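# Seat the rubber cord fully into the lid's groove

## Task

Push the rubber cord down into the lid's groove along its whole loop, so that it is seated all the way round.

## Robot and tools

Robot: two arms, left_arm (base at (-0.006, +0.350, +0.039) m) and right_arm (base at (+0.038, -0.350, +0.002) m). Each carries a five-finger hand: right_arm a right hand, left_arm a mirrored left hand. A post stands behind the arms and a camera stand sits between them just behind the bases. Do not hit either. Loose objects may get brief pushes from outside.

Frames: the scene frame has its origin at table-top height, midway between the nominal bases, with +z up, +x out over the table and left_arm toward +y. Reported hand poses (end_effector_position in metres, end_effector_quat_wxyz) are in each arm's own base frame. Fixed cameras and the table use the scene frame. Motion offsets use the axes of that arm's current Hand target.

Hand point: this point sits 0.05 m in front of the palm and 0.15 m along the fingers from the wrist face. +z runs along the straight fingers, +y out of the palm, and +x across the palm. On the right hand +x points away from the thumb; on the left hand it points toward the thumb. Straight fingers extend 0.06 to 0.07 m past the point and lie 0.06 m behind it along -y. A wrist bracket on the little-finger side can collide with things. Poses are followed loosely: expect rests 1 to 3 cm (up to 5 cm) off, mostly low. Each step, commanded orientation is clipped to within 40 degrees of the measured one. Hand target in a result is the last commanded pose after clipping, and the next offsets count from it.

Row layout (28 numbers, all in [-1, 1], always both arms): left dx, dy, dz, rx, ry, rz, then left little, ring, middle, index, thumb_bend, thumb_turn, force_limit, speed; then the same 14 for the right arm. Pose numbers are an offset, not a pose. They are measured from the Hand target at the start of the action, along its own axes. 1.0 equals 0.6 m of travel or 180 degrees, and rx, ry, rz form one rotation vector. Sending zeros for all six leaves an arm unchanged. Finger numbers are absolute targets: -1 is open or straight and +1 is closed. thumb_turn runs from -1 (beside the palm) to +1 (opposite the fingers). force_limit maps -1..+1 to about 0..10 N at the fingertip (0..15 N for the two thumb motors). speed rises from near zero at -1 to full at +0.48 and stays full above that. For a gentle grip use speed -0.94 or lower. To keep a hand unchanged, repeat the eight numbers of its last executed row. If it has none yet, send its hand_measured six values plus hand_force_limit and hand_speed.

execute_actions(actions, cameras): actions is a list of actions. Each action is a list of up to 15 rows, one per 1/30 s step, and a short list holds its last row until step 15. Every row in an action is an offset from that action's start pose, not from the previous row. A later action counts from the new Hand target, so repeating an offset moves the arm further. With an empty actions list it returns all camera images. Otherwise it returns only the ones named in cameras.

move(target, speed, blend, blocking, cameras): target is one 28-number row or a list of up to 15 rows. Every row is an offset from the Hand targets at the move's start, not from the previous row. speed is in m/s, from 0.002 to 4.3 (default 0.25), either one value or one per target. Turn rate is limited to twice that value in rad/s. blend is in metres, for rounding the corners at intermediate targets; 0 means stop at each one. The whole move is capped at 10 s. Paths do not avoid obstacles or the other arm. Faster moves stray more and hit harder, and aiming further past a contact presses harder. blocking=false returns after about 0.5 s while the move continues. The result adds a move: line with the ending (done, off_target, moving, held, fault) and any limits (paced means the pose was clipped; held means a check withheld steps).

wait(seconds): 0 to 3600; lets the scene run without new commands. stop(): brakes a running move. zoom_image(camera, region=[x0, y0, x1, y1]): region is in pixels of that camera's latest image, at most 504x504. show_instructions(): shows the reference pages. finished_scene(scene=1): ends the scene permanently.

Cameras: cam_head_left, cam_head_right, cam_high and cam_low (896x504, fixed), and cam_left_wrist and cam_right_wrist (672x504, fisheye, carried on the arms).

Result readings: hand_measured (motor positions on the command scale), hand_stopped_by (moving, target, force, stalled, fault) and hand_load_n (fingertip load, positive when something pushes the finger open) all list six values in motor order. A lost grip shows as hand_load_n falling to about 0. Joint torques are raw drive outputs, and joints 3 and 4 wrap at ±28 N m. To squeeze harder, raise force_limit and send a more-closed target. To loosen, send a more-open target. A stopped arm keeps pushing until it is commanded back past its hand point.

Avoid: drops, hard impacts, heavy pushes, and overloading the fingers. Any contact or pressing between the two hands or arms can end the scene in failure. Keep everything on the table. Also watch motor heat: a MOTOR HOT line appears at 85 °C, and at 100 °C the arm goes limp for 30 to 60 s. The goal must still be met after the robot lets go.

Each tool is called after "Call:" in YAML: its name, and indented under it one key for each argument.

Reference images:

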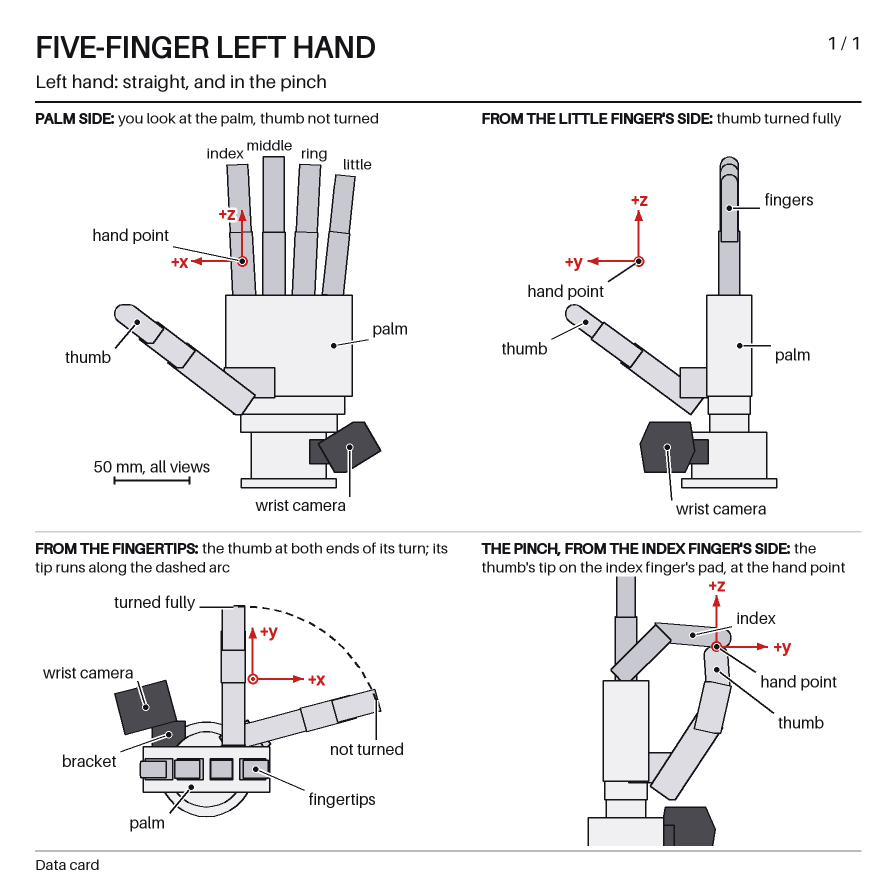

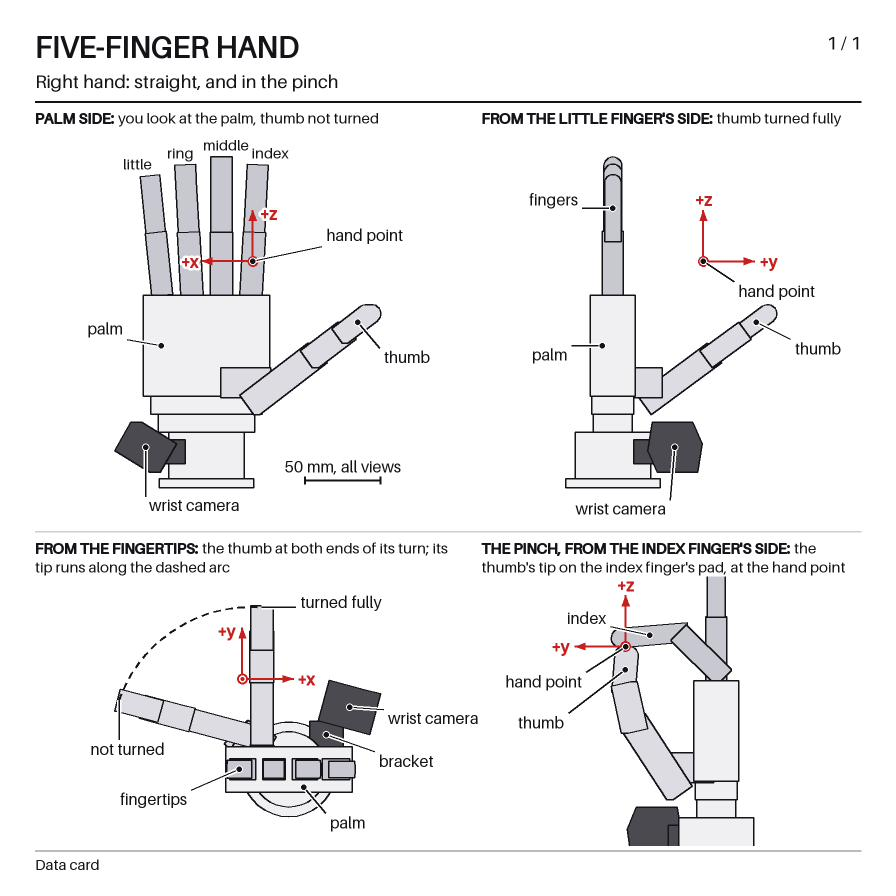

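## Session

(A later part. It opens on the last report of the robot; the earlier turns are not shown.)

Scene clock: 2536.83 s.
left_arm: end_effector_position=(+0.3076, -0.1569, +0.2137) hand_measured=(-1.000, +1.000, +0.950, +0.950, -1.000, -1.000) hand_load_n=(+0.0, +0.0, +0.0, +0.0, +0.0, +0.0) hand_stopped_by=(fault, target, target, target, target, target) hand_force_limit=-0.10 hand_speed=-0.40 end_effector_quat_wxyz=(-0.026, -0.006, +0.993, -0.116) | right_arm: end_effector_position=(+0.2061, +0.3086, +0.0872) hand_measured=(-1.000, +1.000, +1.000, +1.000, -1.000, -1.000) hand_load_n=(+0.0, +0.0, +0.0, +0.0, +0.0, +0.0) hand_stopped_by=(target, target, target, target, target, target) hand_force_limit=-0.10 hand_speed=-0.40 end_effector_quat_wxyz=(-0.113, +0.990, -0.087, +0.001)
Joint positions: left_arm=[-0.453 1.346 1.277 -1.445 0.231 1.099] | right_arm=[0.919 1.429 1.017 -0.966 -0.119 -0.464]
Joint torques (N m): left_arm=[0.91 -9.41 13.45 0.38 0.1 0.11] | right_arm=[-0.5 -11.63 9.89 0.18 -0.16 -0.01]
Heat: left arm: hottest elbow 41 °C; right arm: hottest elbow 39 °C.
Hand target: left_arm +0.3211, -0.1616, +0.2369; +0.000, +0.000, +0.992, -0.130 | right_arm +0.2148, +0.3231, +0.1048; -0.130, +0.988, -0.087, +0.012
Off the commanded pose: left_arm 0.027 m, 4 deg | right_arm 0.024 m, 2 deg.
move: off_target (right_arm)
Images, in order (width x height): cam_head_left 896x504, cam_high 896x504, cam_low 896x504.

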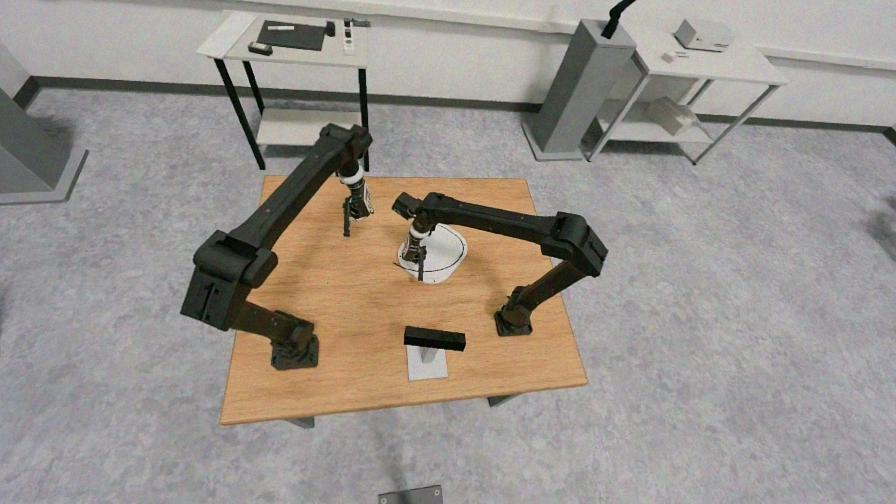

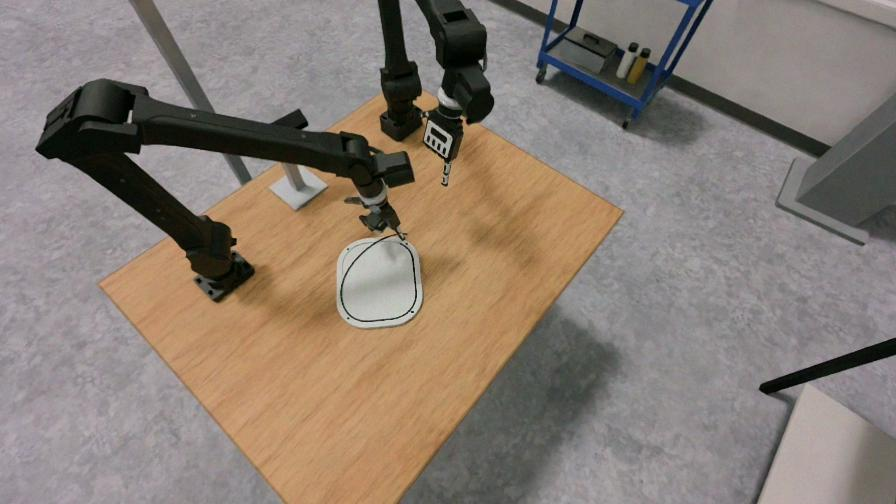

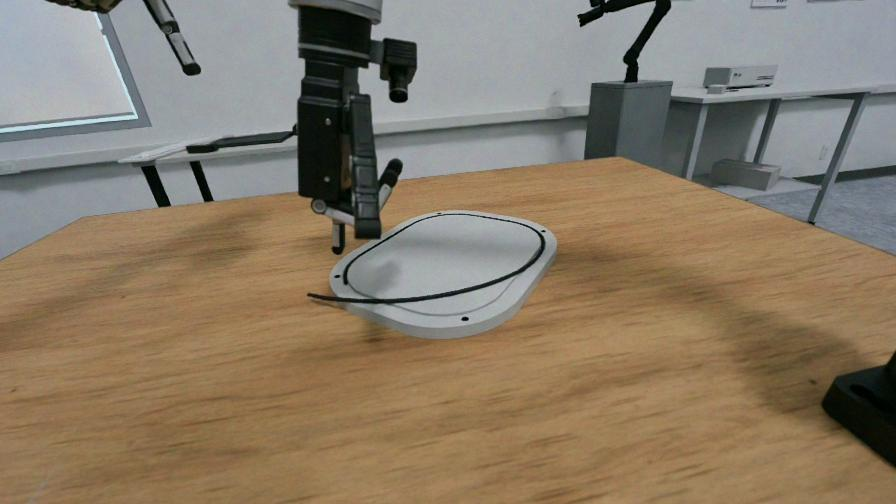

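Call:
move:
  target:
    - [0,0,0,0,0,0,-1,1,0.95,0.95,-1,-1,-0.1,-0.4,0.1877,0.3527,-0.0945,0,0,0,-1,1,1,1,-1,-1,-0.1,-0.4]
    - [0,0,0,0,0,0,-1,1,0.95,0.95,-1,-1,-0.1,-0.4,0.1877,0.3784,0.0018,0,0,0,-1,1,1,1,-1,-1,-0.1,-0.4]
  speed: [0.2,0.06]
  cameras: ["cam_low","cam_high"]

Call:
zoom_image:
  camera: "cam_low"
  region: [460, 200, 560, 260]

Call:
zoom_image:
  camera: "cam_high"
  region: [330, 230, 430, 330]

Scene clock: 2560.27 s.
left_arm: end_effector_position=(+0.3076, -0.1569, +0.2137) hand_measured=(-1.000, +1.000, +0.950, +0.950, -1.000, -1.000) hand_load_n=(+0.0, +0.0, +0.0, +0.0, +0.0, +0.0) hand_stopped_by=(fault, target, target, target, target, target) hand_force_limit=-0.10 hand_speed=-0.40 end_effector_quat_wxyz=(-0.026, -0.006, +0.993, -0.116) | right_arm: end_effector_position=(+0.2860, +0.0879, +0.0513) hand_measured=(-1.000, +1.000, +1.000, +1.000, -1.000, -1.000) hand_load_n=(+0.0, +0.0, +0.5, +0.0, +0.0, +0.0) hand_stopped_by=(target, target, target, target, target, target) hand_force_limit=-0.10 hand_speed=-0.40 end_effector_quat_wxyz=(-0.131, +0.987, -0.090, +0.012)
Joint positions: left_arm=[-0.453 1.346 1.277 -1.445 0.231 1.099] | right_arm=[0.277 1.305 0.797 -0.945 -0.235 -1.097]
Joint torques (N m): left_arm=[0.67 -9.47 13.24 0.27 0.13 0.07] | right_arm=[-0.73 -7.41 6 1.18 -0.23 -0.13]
Heat: left arm: hottest elbow 41 °C; right arm: hottest elbow 40 °C.
Hand target: left_arm +0.3211, -0.1616, +0.2369; +0.000, +0.000, +0.992, -0.130 | right_arm +0.2874, +0.0877, +0.0452; -0.130, +0.988, -0.087, +0.012
Off the commanded pose: left_arm 0.027 m, 4 deg | right_arm 0.006 m, 0 deg.
move: done
Images, in order (width x height): cam_high 896x504, cam_low 896x504.

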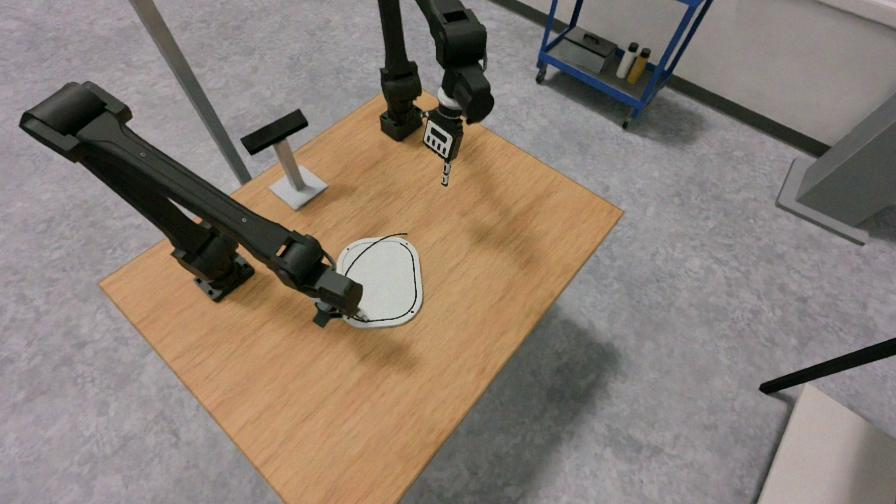

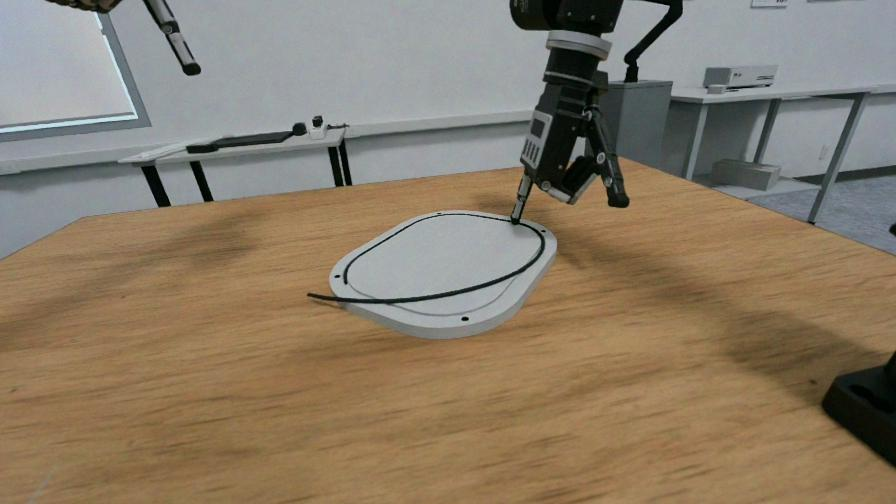

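Scaled by 5.040 from the camera's image (finer frame: 1280x720).

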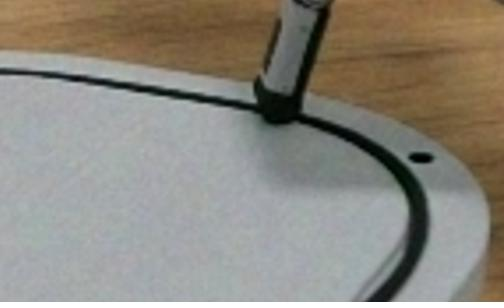

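Scaled by 5.040 from the camera's image (finer frame: 1280x720).

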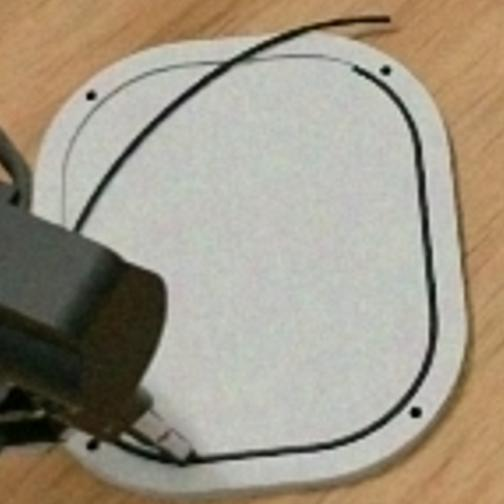

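Call:
move:
  target:
    - [0,0,0,0,0,0,-1,1,0.95,0.95,-1,-1,-0.1,-0.4,0.0299,-0.0244,-0.0349,0,0,0,-1,1,1,1,-1,-1,-0.1,-0.4]
    - [0,0,0,0,0,0,-1,1,0.95,0.95,-1,-1,-0.1,-0.4,0.0299,-0.0400,-0.0928,0,0,0,-1,1,1,1,-1,-1,-0.1,-0.4]
    - [0,0,0,0,0,0,-1,1,0.95,0.95,-1,-1,-0.1,-0.4,-0.0127,-0.0085,-0.0840,0,0,0,-1,1,1,1,-1,-1,-0.1,-0.4]
    - [0,0,0,0,0,0,-1,1,0.95,0.95,-1,-1,-0.1,-0.4,-0.0127,0.0131,-0.0035,0,0,0,-1,1,1,1,-1,-1,-0.1,-0.4]
  speed: [0.18,0.18,0.15,0.06]
  blend: [0.008,0.008,0,0]
  cameras: ["cam_low"]

Call:
zoom_image:
  camera: "cam_low"
  region: [480, 200, 580, 260]

Scene clock: 2576.67 s.
left_arm: end_effector_position=(+0.3076, -0.1569, +0.2137) hand_measured=(-1.000, +1.000, +0.950, +0.950, -1.000, -1.000) hand_load_n=(+0.0, +0.0, +0.0, +0.0, +0.0, +0.0) hand_stopped_by=(fault, target, target, target, target, target) hand_force_limit=-0.10 hand_speed=-0.40 end_effector_quat_wxyz=(-0.026, -0.006, +0.993, -0.116) | right_arm: end_effector_position=(+0.2761, +0.0834, +0.0508) hand_measured=(-1.000, +1.000, +1.000, +1.000, -1.000, -1.000) hand_load_n=(+0.0, +0.0, +0.0, +0.0, +0.0, +0.0) hand_stopped_by=(target, target, target, target, target, target) hand_force_limit=-0.10 hand_speed=-0.40 end_effector_quat_wxyz=(-0.130, +0.988, -0.087, +0.010)
Joint positions: left_arm=[-0.453 1.346 1.277 -1.445 0.231 1.099] | right_arm=[0.272 1.278 0.771 -0.951 -0.237 -1.11]
Joint torques (N m): left_arm=[0.91 -9.35 13.48 0.24 0.1 0.08] | right_arm=[-1.2 -7.06 6.06 1.2 -0.24 -0.13]
Heat: left arm: hottest elbow 41 °C; right arm: hottest elbow 40 °C.
Hand target: left_arm +0.3211, -0.1616, +0.2369; +0.000, +0.000, +0.992, -0.130 | right_arm +0.2783, +0.0810, +0.0451; -0.130, +0.988, -0.087, +0.012
Off the commanded pose: left_arm 0.027 m, 4 deg | right_arm 0.007 m, 0 deg.
move: done

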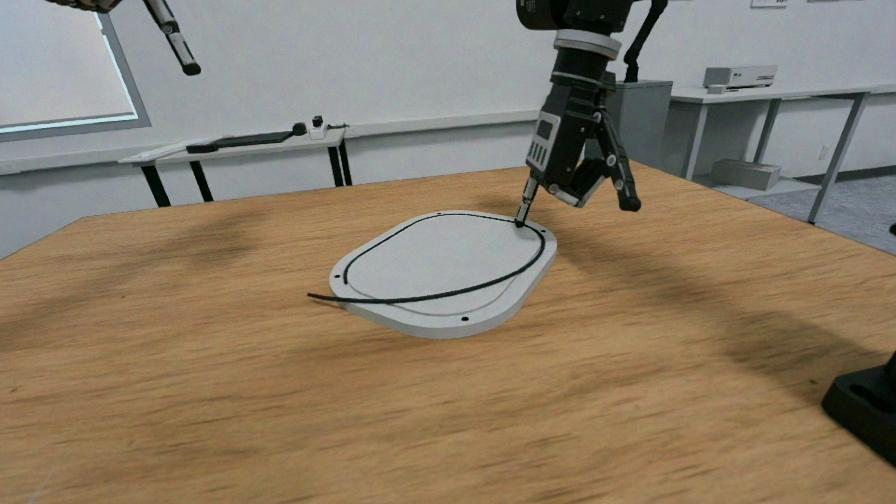

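Scaled by 5.040 from the camera's image (finer frame: 1280x720).

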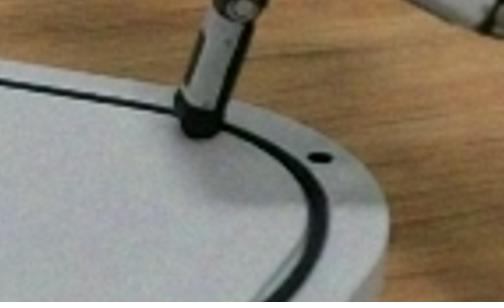

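Call:
move:
  target:
    - [0,0,0,0,0,0,-1,1,0.95,0.95,-1,-1,-0.1,-0.4,0.0299,-0.0244,-0.0349,0,0,0,-1,1,1,1,-1,-1,-0.1,-0.4]
    - [0,0,0,0,0,0,-1,1,0.95,0.95,-1,-1,-0.1,-0.4,0.0299,-0.0400,-0.0928,0,0,0,-1,1,1,1,-1,-1,-0.1,-0.4]
    - [0,0,0,0,0,0,-1,1,0.95,0.95,-1,-1,-0.1,-0.4,0.0065,-0.0196,-0.0810,0,0,0,-1,1,1,1,-1,-1,-0.1,-0.4]
    - [0,0,0,0,0,0,-1,1,0.95,0.95,-1,-1,-0.1,-0.4,0.0065,0.0020,-0.0005,0,0,0,-1,1,1,1,-1,-1,-0.1,-0.4]
  speed: [0.18,0.18,0.15,0.06]
  blend: [0.008,0.008,0,0]
  cameras: ["cam_low"]

Call:
zoom_image:
  camera: "cam_low"
  region: [480, 200, 580, 260]

Scene clock: 2590.70 s.
left_arm: end_effector_position=(+0.3076, -0.1569, +0.2137) hand_measured=(-1.000, +1.000, +0.950, +0.950, -1.000, -1.000) hand_load_n=(+0.0, +0.0, +0.5, +0.0, -0.5, +0.0) hand_stopped_by=(fault, target, target, target, target, target) hand_force_limit=-0.10 hand_speed=-0.40 end_effector_quat_wxyz=(-0.026, -0.006, +0.993, -0.116) | right_arm: end_effector_position=(+0.2799, +0.0816, +0.0509) hand_measured=(-1.000, +1.000, +1.000, +1.000, -1.000, -1.000) hand_load_n=(+0.0, +0.0, +0.0, +0.0, +0.0, +0.0) hand_stopped_by=(target, target, target, target, target, target) hand_force_limit=-0.10 hand_speed=-0.40 end_effector_quat_wxyz=(-0.131, +0.988, -0.087, +0.011)
Joint positions: left_arm=[-0.453 1.346 1.277 -1.445 0.231 1.099] | right_arm=[0.264 1.286 0.779 -0.951 -0.238 -1.119]
Joint torques (N m): left_arm=[1.44 -9.05 13.53 0.35 0.11 0.06] | right_arm=[-1.38 -7.06 6.06 1.16 -0.23 -0.13]
Heat: left arm: hottest elbow 41 °C; right arm: hottest elbow 39 °C.
Hand target: left_arm +0.3211, -0.1616, +0.2369; +0.000, +0.000, +0.992, -0.130 | right_arm +0.2821, +0.0791, +0.0451; -0.130, +0.988, -0.087, +0.012
Off the commanded pose: left_arm 0.027 m, 4 deg | right_arm 0.007 m, 0 deg.
move: done

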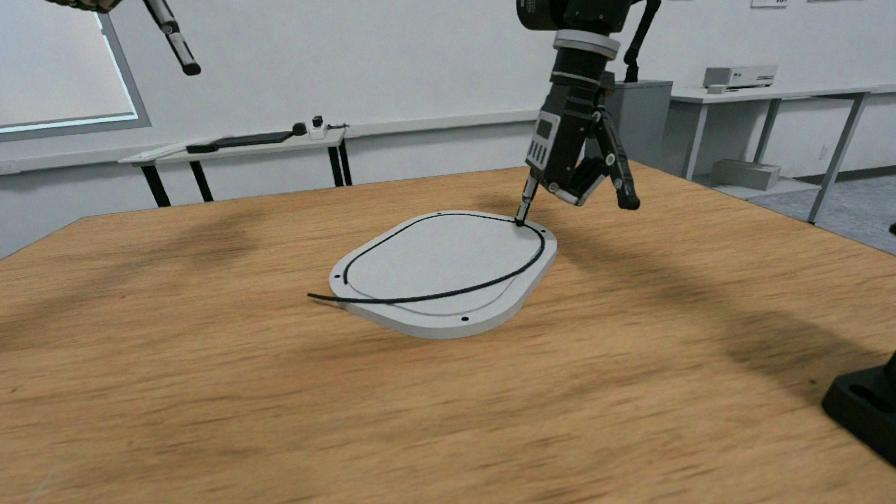

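Scaled by 5.040 from the camera's image (finer frame: 1280x720).

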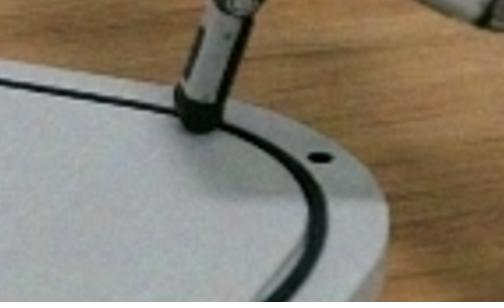

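Call:
execute_actions:
  actions: []
  cameras: ["cam_high","cam_right_wrist","cam_low"]

Call:
zoom_image:
  camera: "cam_high"
  region: [335, 290, 385, 330]

Call:
zoom_image:
  camera: "cam_low"
  region: [505, 210, 545, 240]

Scene clock: 2600.17 s.
left_arm: end_effector_position=(+0.3076, -0.1569, +0.2137) hand_measured=(-1.000, +1.000, +0.950, +0.950, -1.000, -1.000) hand_load_n=(+0.0, +0.5, +0.0, +0.0, +0.0, +0.0) hand_stopped_by=(fault, target, target, target, target, target) hand_force_limit=-0.10 hand_speed=-0.40 end_effector_quat_wxyz=(-0.026, -0.006, +0.993, -0.116) | right_arm: end_effector_position=(+0.2799, +0.0816, +0.0509) hand_measured=(-1.000, +1.000, +1.000, +1.000, -1.000, -1.000) hand_load_n=(+0.0, +0.0, +0.0, +0.0, +0.0, +0.0) hand_stopped_by=(target, target, target, target, target, target) hand_force_limit=-0.10 hand_speed=-0.40 end_effector_quat_wxyz=(-0.131, +0.988, -0.087, +0.011)
Joint positions: left_arm=[-0.453 1.346 1.277 -1.445 0.231 1.099] | right_arm=[0.264 1.286 0.779 -0.951 -0.238 -1.119]
Joint velocities: within noise
Joint torques (N m): left_arm=[1.38 -8.76 13.48 0.34 0.12 0.01] | right_arm=[-1.32 -7.12 6.02 1.17 -0.23 -0.13]
Motor temperatures (°C): left_arm=[26 31 41 26 25 25] | right_arm=[27 26 39 26 25 26]
Heat: left arm: hottest elbow 41 °C; right arm: hottest elbow 39 °C.
Hand target: left_arm +0.3211, -0.1616, +0.2369; +0.000, +0.000, +0.992, -0.130 | right_arm +0.2821, +0.0791, +0.0451; -0.130, +0.988, -0.087, +0.012
Off the commanded pose: left_arm 0.027 m, 4 deg | right_arm 0.007 m, 0 deg.
camera_calibration:
cam_right_wrist: T_world_to_cam=[[0.05676, -0.97225, -0.22694, 0.07254], [-0.88987, -0.15233, 0.43004, 0.24198], [-0.45268, 0.17754, -0.87382, 0.27079]] pos_world=[0.33379, 0.05932, 0.14903]
Images, in order (width x height): cam_high 896x504, cam_low 896x504, cam_right_wrist 672x504.

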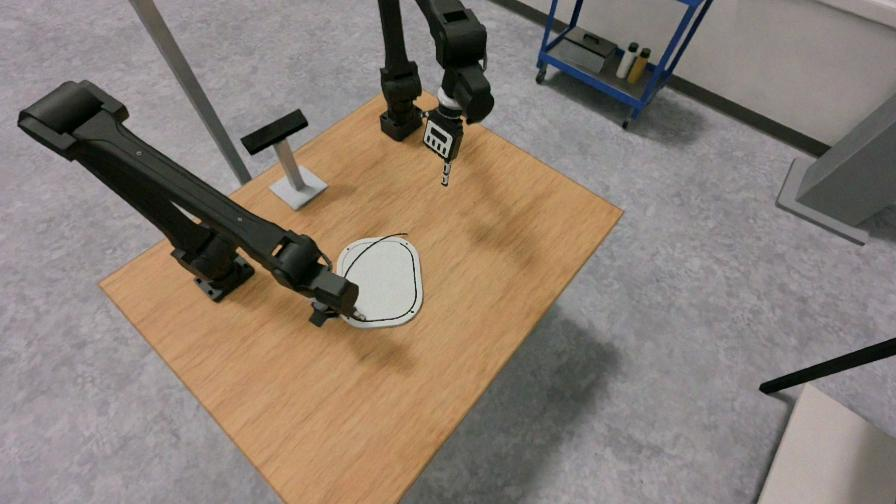

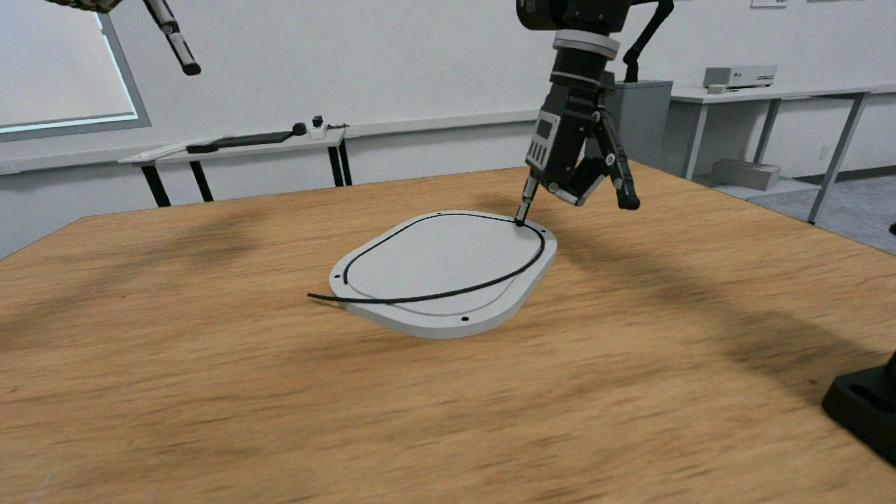

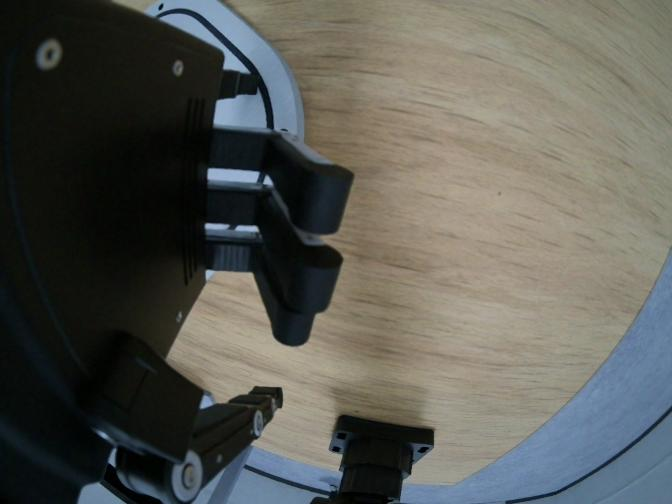

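Scaled by 10.080 from the camera's image (finer frame: 1280x720).

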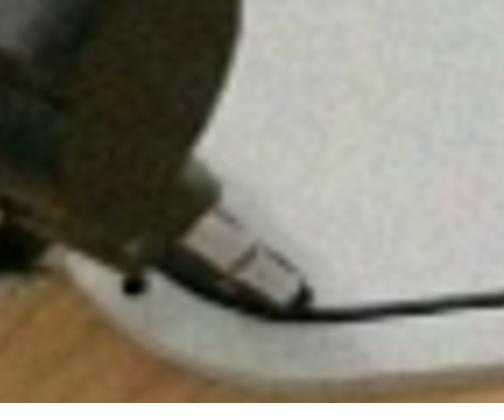

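Scaled by 12.600 from the camera's image (finer frame: 1280x720).

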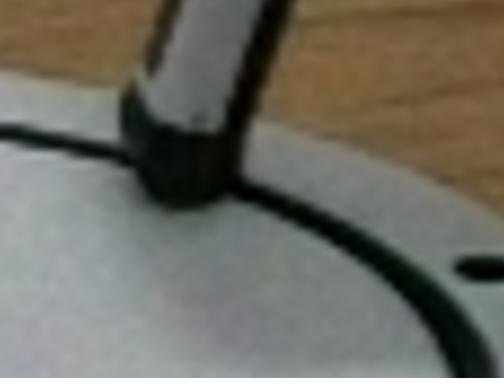

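Call:
move:
  target:
    - [0,0,0,0,0,0,-1,1,0.95,0.95,-1,-1,-0.1,-0.4,0.0302,-0.0238,-0.0350,0,0,0,-1,1,1,1,-1,-1,-0.1,-0.4]
    - [0,0,0,0,0,0,-1,1,0.95,0.95,-1,-1,-0.1,-0.4,0.0302,-0.0393,-0.0930,0,0,0,-1,1,1,1,-1,-1,-0.1,-0.4]
    - [0,0,0,0,0,0,-1,1,0.95,0.95,-1,-1,-0.1,-0.4,-0.0141,-0.0071,-0.0844,0,0,0,-1,1,1,1,-1,-1,-0.1,-0.4]
    - [0,0,0,0,0,0,-1,1,0.95,0.95,-1,-1,-0.1,-0.4,-0.0141,0.0145,-0.0039,0,0,0,-1,1,1,1,-1,-1,-0.1,-0.4]
  speed: [0.18,0.18,0.15,0.06]
  blend: [0.008,0.008,0,0]
  cameras: ["cam_low","cam_high"]

Call:
zoom_image:
  camera: "cam_low"
  region: [505, 210, 565, 250]

Call:
zoom_image:
  camera: "cam_high"
  region: [335, 290, 385, 330]

Scene clock: 2616.97 s.
left_arm: end_effector_position=(+0.3076, -0.1569, +0.2137) hand_measured=(-1.000, +1.000, +0.950, +0.950, -1.000, -1.000) hand_load_n=(+0.5, +0.0, +0.0, +0.0, +0.0, +0.0) hand_stopped_by=(fault, target, target, target, target, target) hand_force_limit=-0.10 hand_speed=-0.40 end_effector_quat_wxyz=(-0.026, -0.006, +0.993, -0.116) | right_arm: end_effector_position=(+0.2700, +0.0740, +0.0513) hand_measured=(-1.000, +1.000, +1.000, +1.000, -1.000, -1.000) hand_load_n=(-0.5, +0.0, +0.0, +0.0, +0.0, +0.0) hand_stopped_by=(target, target, target, target, target, target) hand_force_limit=-0.10 hand_speed=-0.40 end_effector_quat_wxyz=(-0.131, +0.988, -0.087, +0.011)
Joint positions: left_arm=[-0.453 1.346 1.277 -1.445 0.231 1.099] | right_arm=[0.248 1.254 0.753 -0.961 -0.24 -1.134]
Joint torques (N m): left_arm=[0.97 -9.11 13.52 0.28 0.09 0.07] | right_arm=[-1.26 -6.65 6 1.22 -0.23 -0.13]
Heat: left arm: hottest elbow 41 °C; right arm: hottest elbow 39 °C.
Hand target: left_arm +0.3211, -0.1616, +0.2369; +0.000, +0.000, +0.992, -0.130 | right_arm +0.2722, +0.0718, +0.0451; -0.130, +0.988, -0.087, +0.012
Off the commanded pose: left_arm 0.027 m, 4 deg | right_arm 0.007 m, 0 deg.
move: done
Images, in order (width x height): cam_high 896x504, cam_low 896x504.

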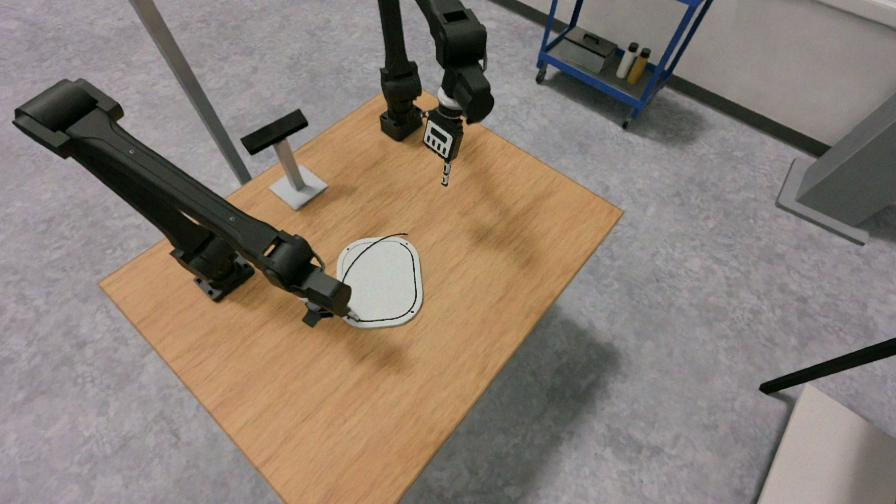

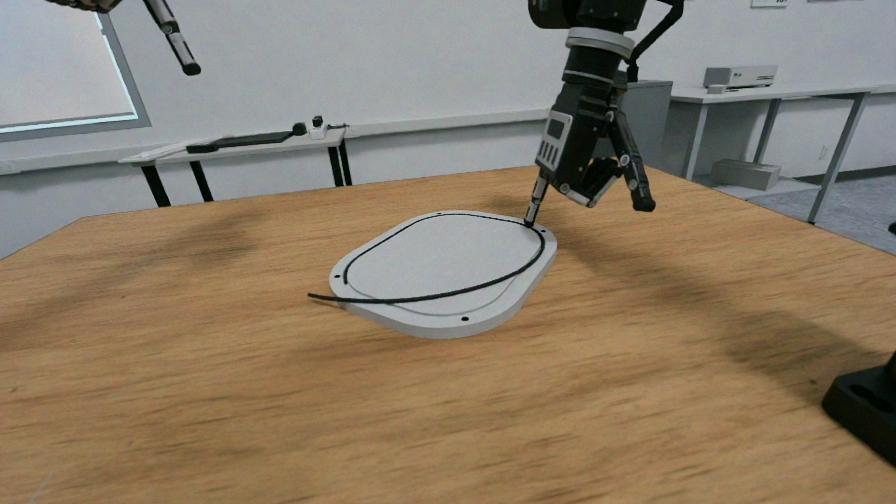

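Scaled by 8.400 from the camera's image (finer frame: 1280x720).

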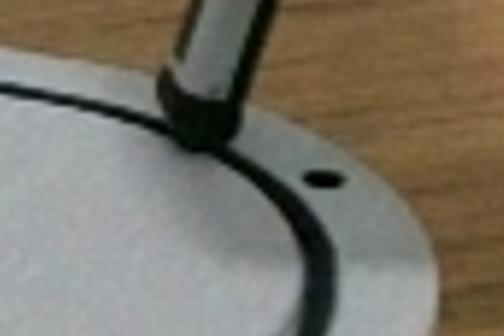

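Scaled by 10.080 from the camera's image (finer frame: 1280x720).

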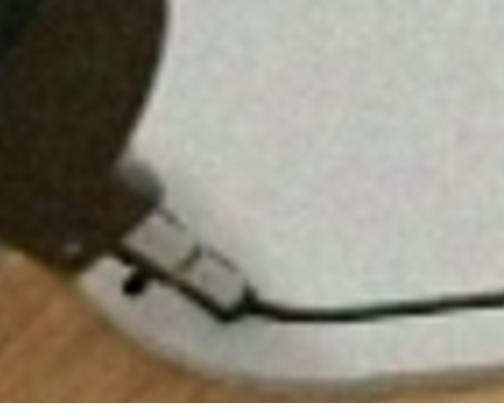

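Call:
move:
  target:
    - [0,0,0,0,0,0,-1,1,0.95,0.95,-1,-1,-0.1,-0.4,0.0302,-0.0238,-0.0350,0,0,0,-1,1,1,1,-1,-1,-0.1,-0.4]
    - [0,0,0,0,0,0,-1,1,0.95,0.95,-1,-1,-0.1,-0.4,0.0302,-0.0393,-0.0930,0,0,0,-1,1,1,1,-1,-1,-0.1,-0.4]
    - [0,0,0,0,0,0,-1,1,0.95,0.95,-1,-1,-0.1,-0.4,-0.0180,-0.0128,-0.0829,0,0,0,-1,1,1,1,-1,-1,-0.1,-0.4]
    - [0,0,0,0,0,0,-1,1,0.95,0.95,-1,-1,-0.1,-0.4,-0.0180,0.0088,-0.0024,0,0,0,-1,1,1,1,-1,-1,-0.1,-0.4]
  speed: [0.18,0.18,0.15,0.06]
  blend: [0.008,0.008,0,0]
  cameras: ["cam_low","cam_high"]

Call:
zoom_image:
  camera: "cam_low"
  region: [505, 210, 565, 250]

Call:
zoom_image:
  camera: "cam_high"
  region: [335, 290, 385, 330]

Scene clock: 2629.57 s.
left_arm: end_effector_position=(+0.3076, -0.1569, +0.2137) hand_measured=(-1.000, +1.000, +0.950, +0.950, -1.000, -1.000) hand_load_n=(+0.0, +0.0, +0.0, +0.0, +0.0, +0.0) hand_stopped_by=(fault, target, target, target, target, target) hand_force_limit=-0.10 hand_speed=-0.40 end_effector_quat_wxyz=(-0.026, -0.006, +0.993, -0.116) | right_arm: end_effector_position=(+0.2582, +0.0707, +0.0513) hand_measured=(-1.000, +1.000, +1.000, +1.000, -1.000, -1.000) hand_load_n=(+0.0, +0.0, +0.0, +0.0, +0.0, +0.0) hand_stopped_by=(target, target, target, target, target, target) hand_force_limit=-0.10 hand_speed=-0.40 end_effector_quat_wxyz=(-0.131, +0.988, -0.086, +0.010)
Joint positions: left_arm=[-0.453 1.346 1.277 -1.445 0.231 1.099] | right_arm=[0.247 1.22 0.724 -0.968 -0.241 -1.136]
Joint torques (N m): left_arm=[0.85 -9.76 13.41 0.4 0.13 0.12] | right_arm=[-1.32 -6.01 6 1.28 -0.21 -0.13]
Heat: left arm: hottest elbow 41 °C; right arm: hottest elbow 39 °C.
Hand target: left_arm +0.3211, -0.1616, +0.2369; +0.000, +0.000, +0.992, -0.130 | right_arm +0.2606, +0.0683, +0.0452; -0.130, +0.988, -0.087, +0.012
Off the commanded pose: left_arm 0.027 m, 4 deg | right_arm 0.007 m, 0 deg.
move: done
Images, in order (width x height): cam_high 896x504, cam_low 896x504.

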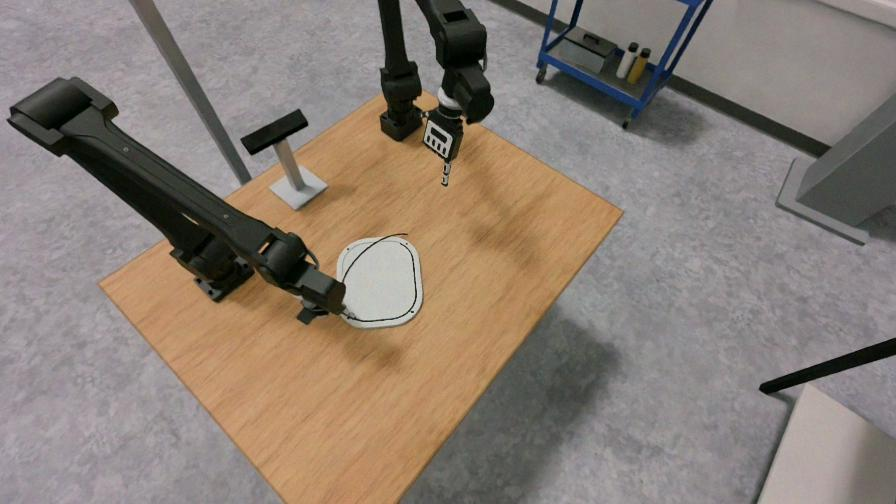

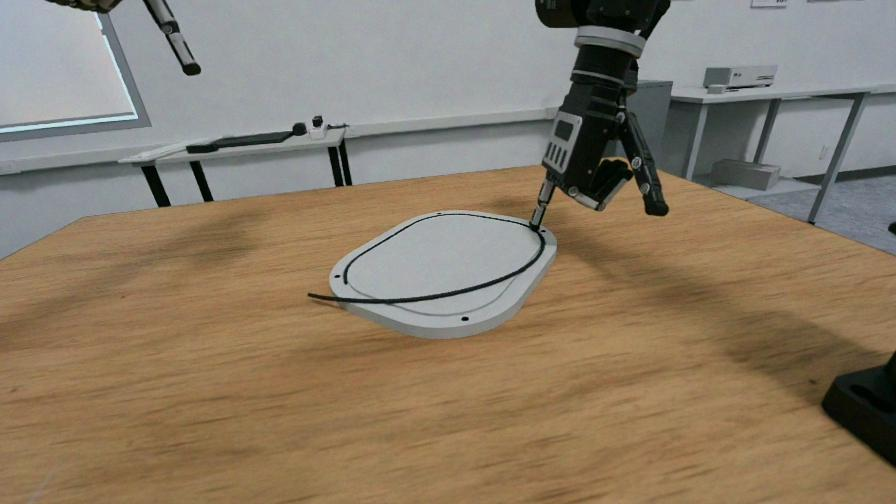

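Scaled by 8.400 from the camera's image (finer frame: 1280x720).

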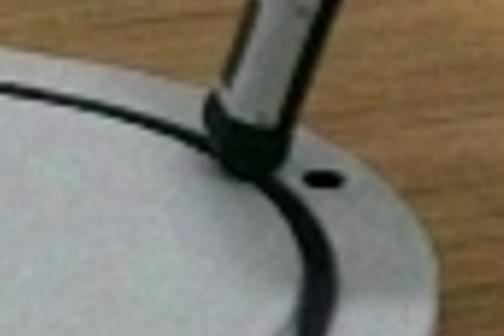

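Scaled by 10.080 from the camera's image (finer frame: 1280x720).

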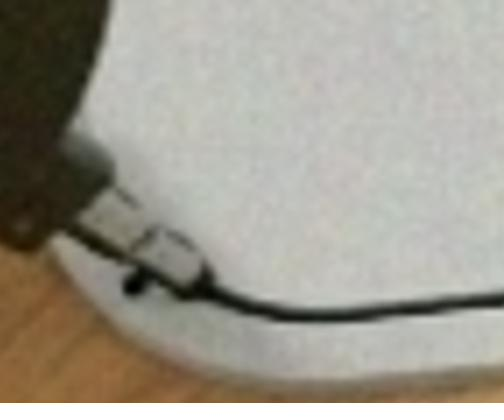

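Call:
move:
  target:
    - [0,0,0,0,0,0,-1,1,0.95,0.95,-1,-1,-0.1,-0.4,0.0302,-0.0238,-0.0350,0,0,0,-1,1,1,1,-1,-1,-0.1,-0.4]
    - [0,0,0,0,0,0,-1,1,0.95,0.95,-1,-1,-0.1,-0.4,0.0302,-0.0393,-0.0930,0,0,0,-1,1,1,1,-1,-1,-0.1,-0.4]
    - [0,0,0,0,0,0,-1,1,0.95,0.95,-1,-1,-0.1,-0.4,-0.0202,-0.0209,-0.0807,0,0,0,-1,1,1,1,-1,-1,-0.1,-0.4]
    - [0,0,0,0,0,0,-1,1,0.95,0.95,-1,-1,-0.1,-0.4,-0.0202,0.0007,-0.0002,0,0,0,-1,1,1,1,-1,-1,-0.1,-0.4]
  speed: [0.18,0.18,0.15,0.06]
  blend: [0.008,0.008,0,0]
  cameras: ["cam_low","cam_high"]

Call:
zoom_image:
  camera: "cam_low"
  region: [505, 210, 565, 250]

Call:
zoom_image:
  camera: "cam_high"
  region: [335, 290, 385, 330]

Scene clock: 2641.37 s.
left_arm: end_effector_position=(+0.3076, -0.1569, +0.2137) hand_measured=(-1.000, +1.000, +0.950, +0.950, -1.000, -1.000) hand_load_n=(+0.0, +0.0, +0.0, +0.0, -0.5, +0.0) hand_stopped_by=(fault, target, target, target, target, target) hand_force_limit=-0.10 hand_speed=-0.40 end_effector_quat_wxyz=(-0.026, -0.006, +0.993, -0.116) | right_arm: end_effector_position=(+0.2480, +0.0679, +0.0507) hand_measured=(-1.000, +1.000, +1.000, +1.000, -1.000, -1.000) hand_load_n=(+0.0, +0.0, +0.0, +0.0, +0.0, +0.0) hand_stopped_by=(target, target, target, target, target, target) hand_force_limit=-0.10 hand_speed=-0.40 end_effector_quat_wxyz=(-0.131, +0.988, -0.087, +0.012)
Joint positions: left_arm=[-0.453 1.346 1.277 -1.445 0.231 1.099] | right_arm=[0.247 1.186 0.697 -0.97 -0.239 -1.135]
Joint torques (N m): left_arm=[0.62 -9.7 13.33 0.46 0.12 0.04] | right_arm=[-0.21 -5.54 6.05 1.24 -0.19 0]
Heat: left arm: hottest elbow 41 °C; right arm: hottest elbow 39 °C.
Hand target: left_arm +0.3211, -0.1616, +0.2369; +0.000, +0.000, +0.992, -0.130 | right_arm +0.2485, +0.0699, +0.0451; -0.130, +0.988, -0.087, +0.012
Off the commanded pose: left_arm 0.027 m, 4 deg | right_arm 0.006 m, 0 deg.
move: done
Images, in order (width x height): cam_high 896x504, cam_low 896x504.

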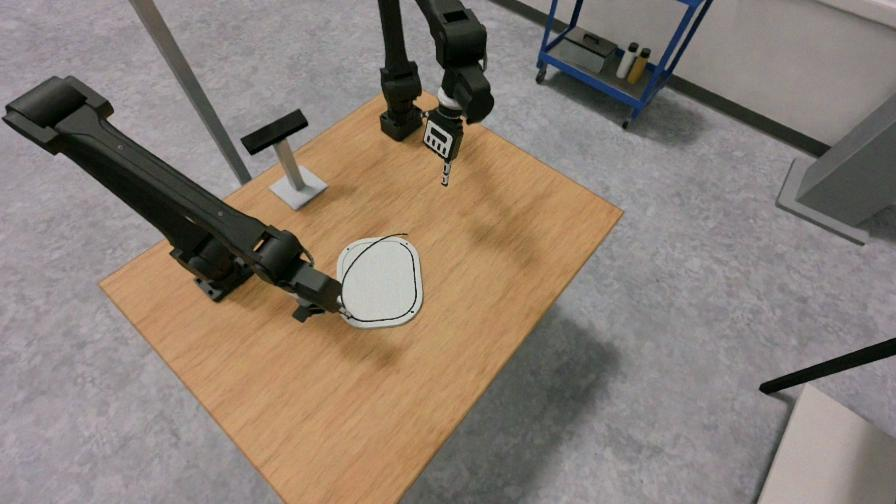

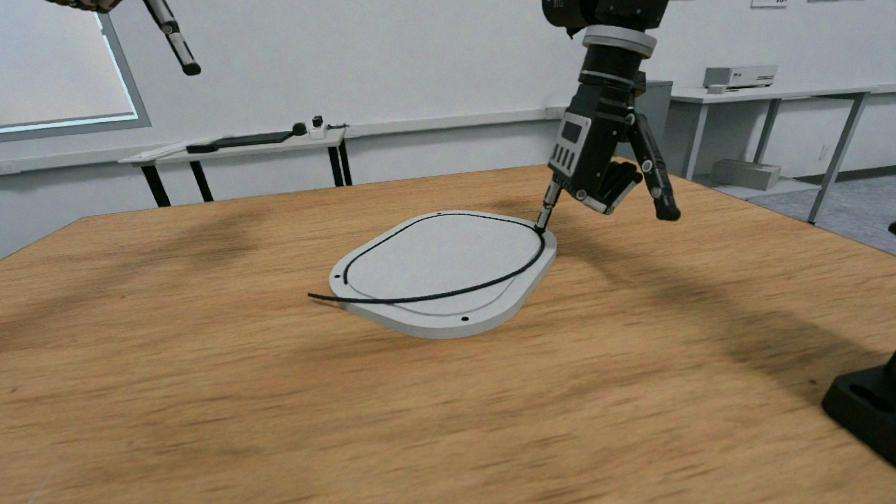

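Scaled by 8.400 from the camera's image (finer frame: 1280x720).

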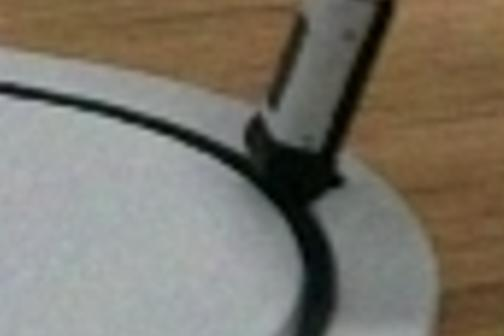

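Scaled by 10.080 from the camera's image (finer frame: 1280x720).

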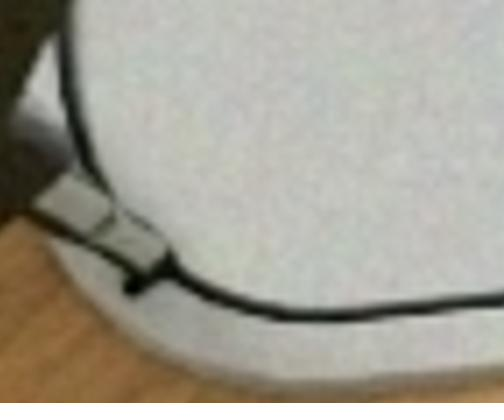

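Call:
move:
  target:
    - [0,0,0,0,0,0,-1,1,0.95,0.95,-1,-1,-0.1,-0.4,0.0302,-0.0238,-0.0350,0,0,0,-1,1,1,1,-1,-1,-0.1,-0.4]
    - [0,0,0,0,0,0,-1,1,0.95,0.95,-1,-1,-0.1,-0.4,0.0302,-0.0393,-0.0930,0,0,0,-1,1,1,1,-1,-1,-0.1,-0.4]
    - [0,0,0,0,0,0,-1,1,0.95,0.95,-1,-1,-0.1,-0.4,-0.0065,-0.0241,-0.0798,0,0,0,-1,1,1,1,-1,-1,-0.1,-0.4]
    - [0,0,0,0,0,0,-1,1,0.95,0.95,-1,-1,-0.1,-0.4,-0.0065,-0.0025,0.0007,0,0,0,-1,1,1,1,-1,-1,-0.1,-0.4]
  speed: [0.18,0.18,0.15,0.06]
  blend: [0.008,0.008,0,0]
  cameras: ["cam_low","cam_high"]

Call:
zoom_image:
  camera: "cam_low"
  region: [505, 210, 565, 250]

Call:
zoom_image:
  camera: "cam_high"
  region: [335, 290, 385, 330]

Scene clock: 2659.67 s.
left_arm: end_effector_position=(+0.3076, -0.1569, +0.2137) hand_measured=(-1.000, +1.000, +0.950, +0.950, -1.000, -1.000) hand_load_n=(+0.0, +0.0, +0.0, +0.0, +0.0, +0.0) hand_stopped_by=(fault, target, target, target, target, target) hand_force_limit=-0.10 hand_speed=-0.40 end_effector_quat_wxyz=(-0.026, -0.006, +0.993, -0.116) | right_arm: end_effector_position=(+0.2445, +0.0703, +0.0509) hand_measured=(-1.000, +1.000, +1.000, +1.000, -1.000, -1.000) hand_load_n=(+0.0, +0.5, +0.0, +0.0, +0.0, +0.0) hand_stopped_by=(target, target, target, target, target, target) hand_force_limit=-0.10 hand_speed=-0.40 end_effector_quat_wxyz=(-0.131, +0.987, -0.087, +0.012)
Joint positions: left_arm=[-0.453 1.346 1.277 -1.445 0.231 1.099] | right_arm=[0.257 1.177 0.69 -0.97 -0.239 -1.124]
Joint torques (N m): left_arm=[0.32 -9.35 13.42 0.29 0.06 0.09] | right_arm=[-0.32 -5.36 6.04 1.25 -0.15 0]
Heat: left arm: hottest elbow 41 °C; right arm: hottest elbow 39 °C.
Hand target: left_arm +0.3211, -0.1616, +0.2369; +0.000, +0.000, +0.992, -0.130 | right_arm +0.2450, +0.0722, +0.0451; -0.130, +0.988, -0.087, +0.012
Off the commanded pose: left_arm 0.027 m, 4 deg | right_arm 0.006 m, 0 deg.
move: done
Images, in order (width x height): cam_high 896x504, cam_low 896x504.

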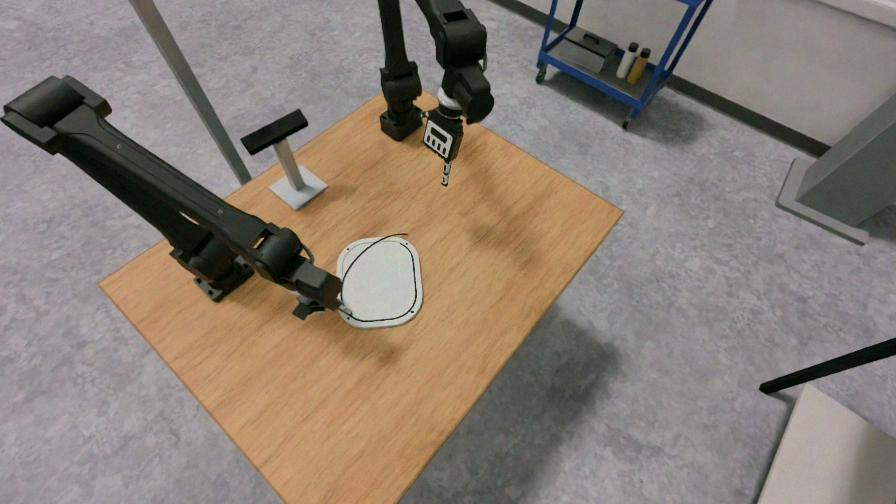

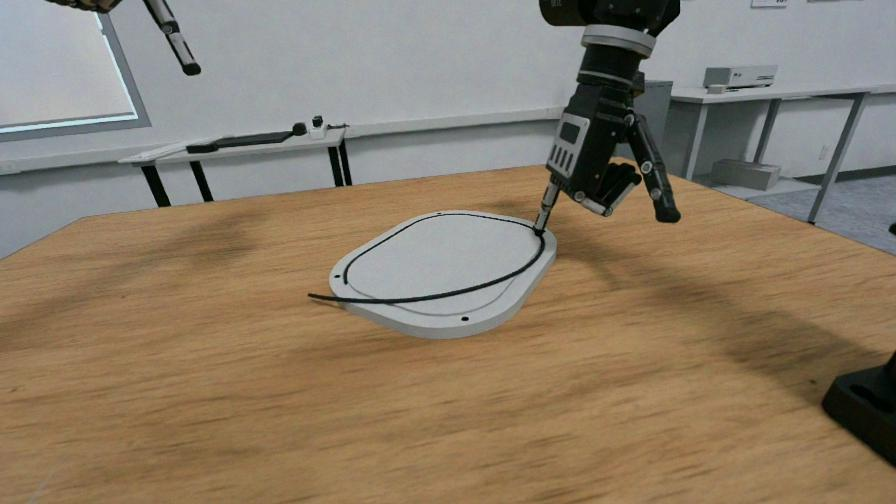

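Scaled by 8.400 from the camera's image (finer frame: 1280x720).

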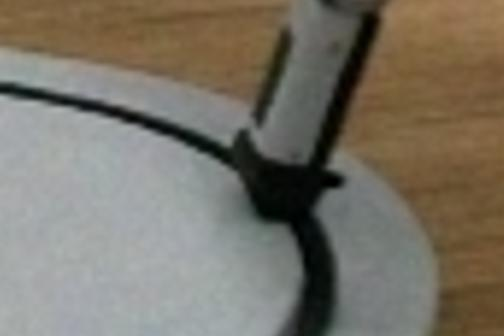

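Scaled by 10.080 from the camera's image (finer frame: 1280x720).

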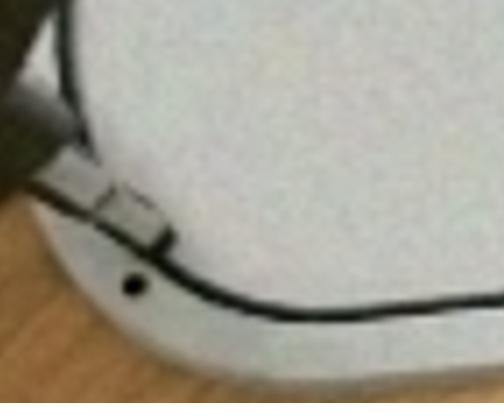

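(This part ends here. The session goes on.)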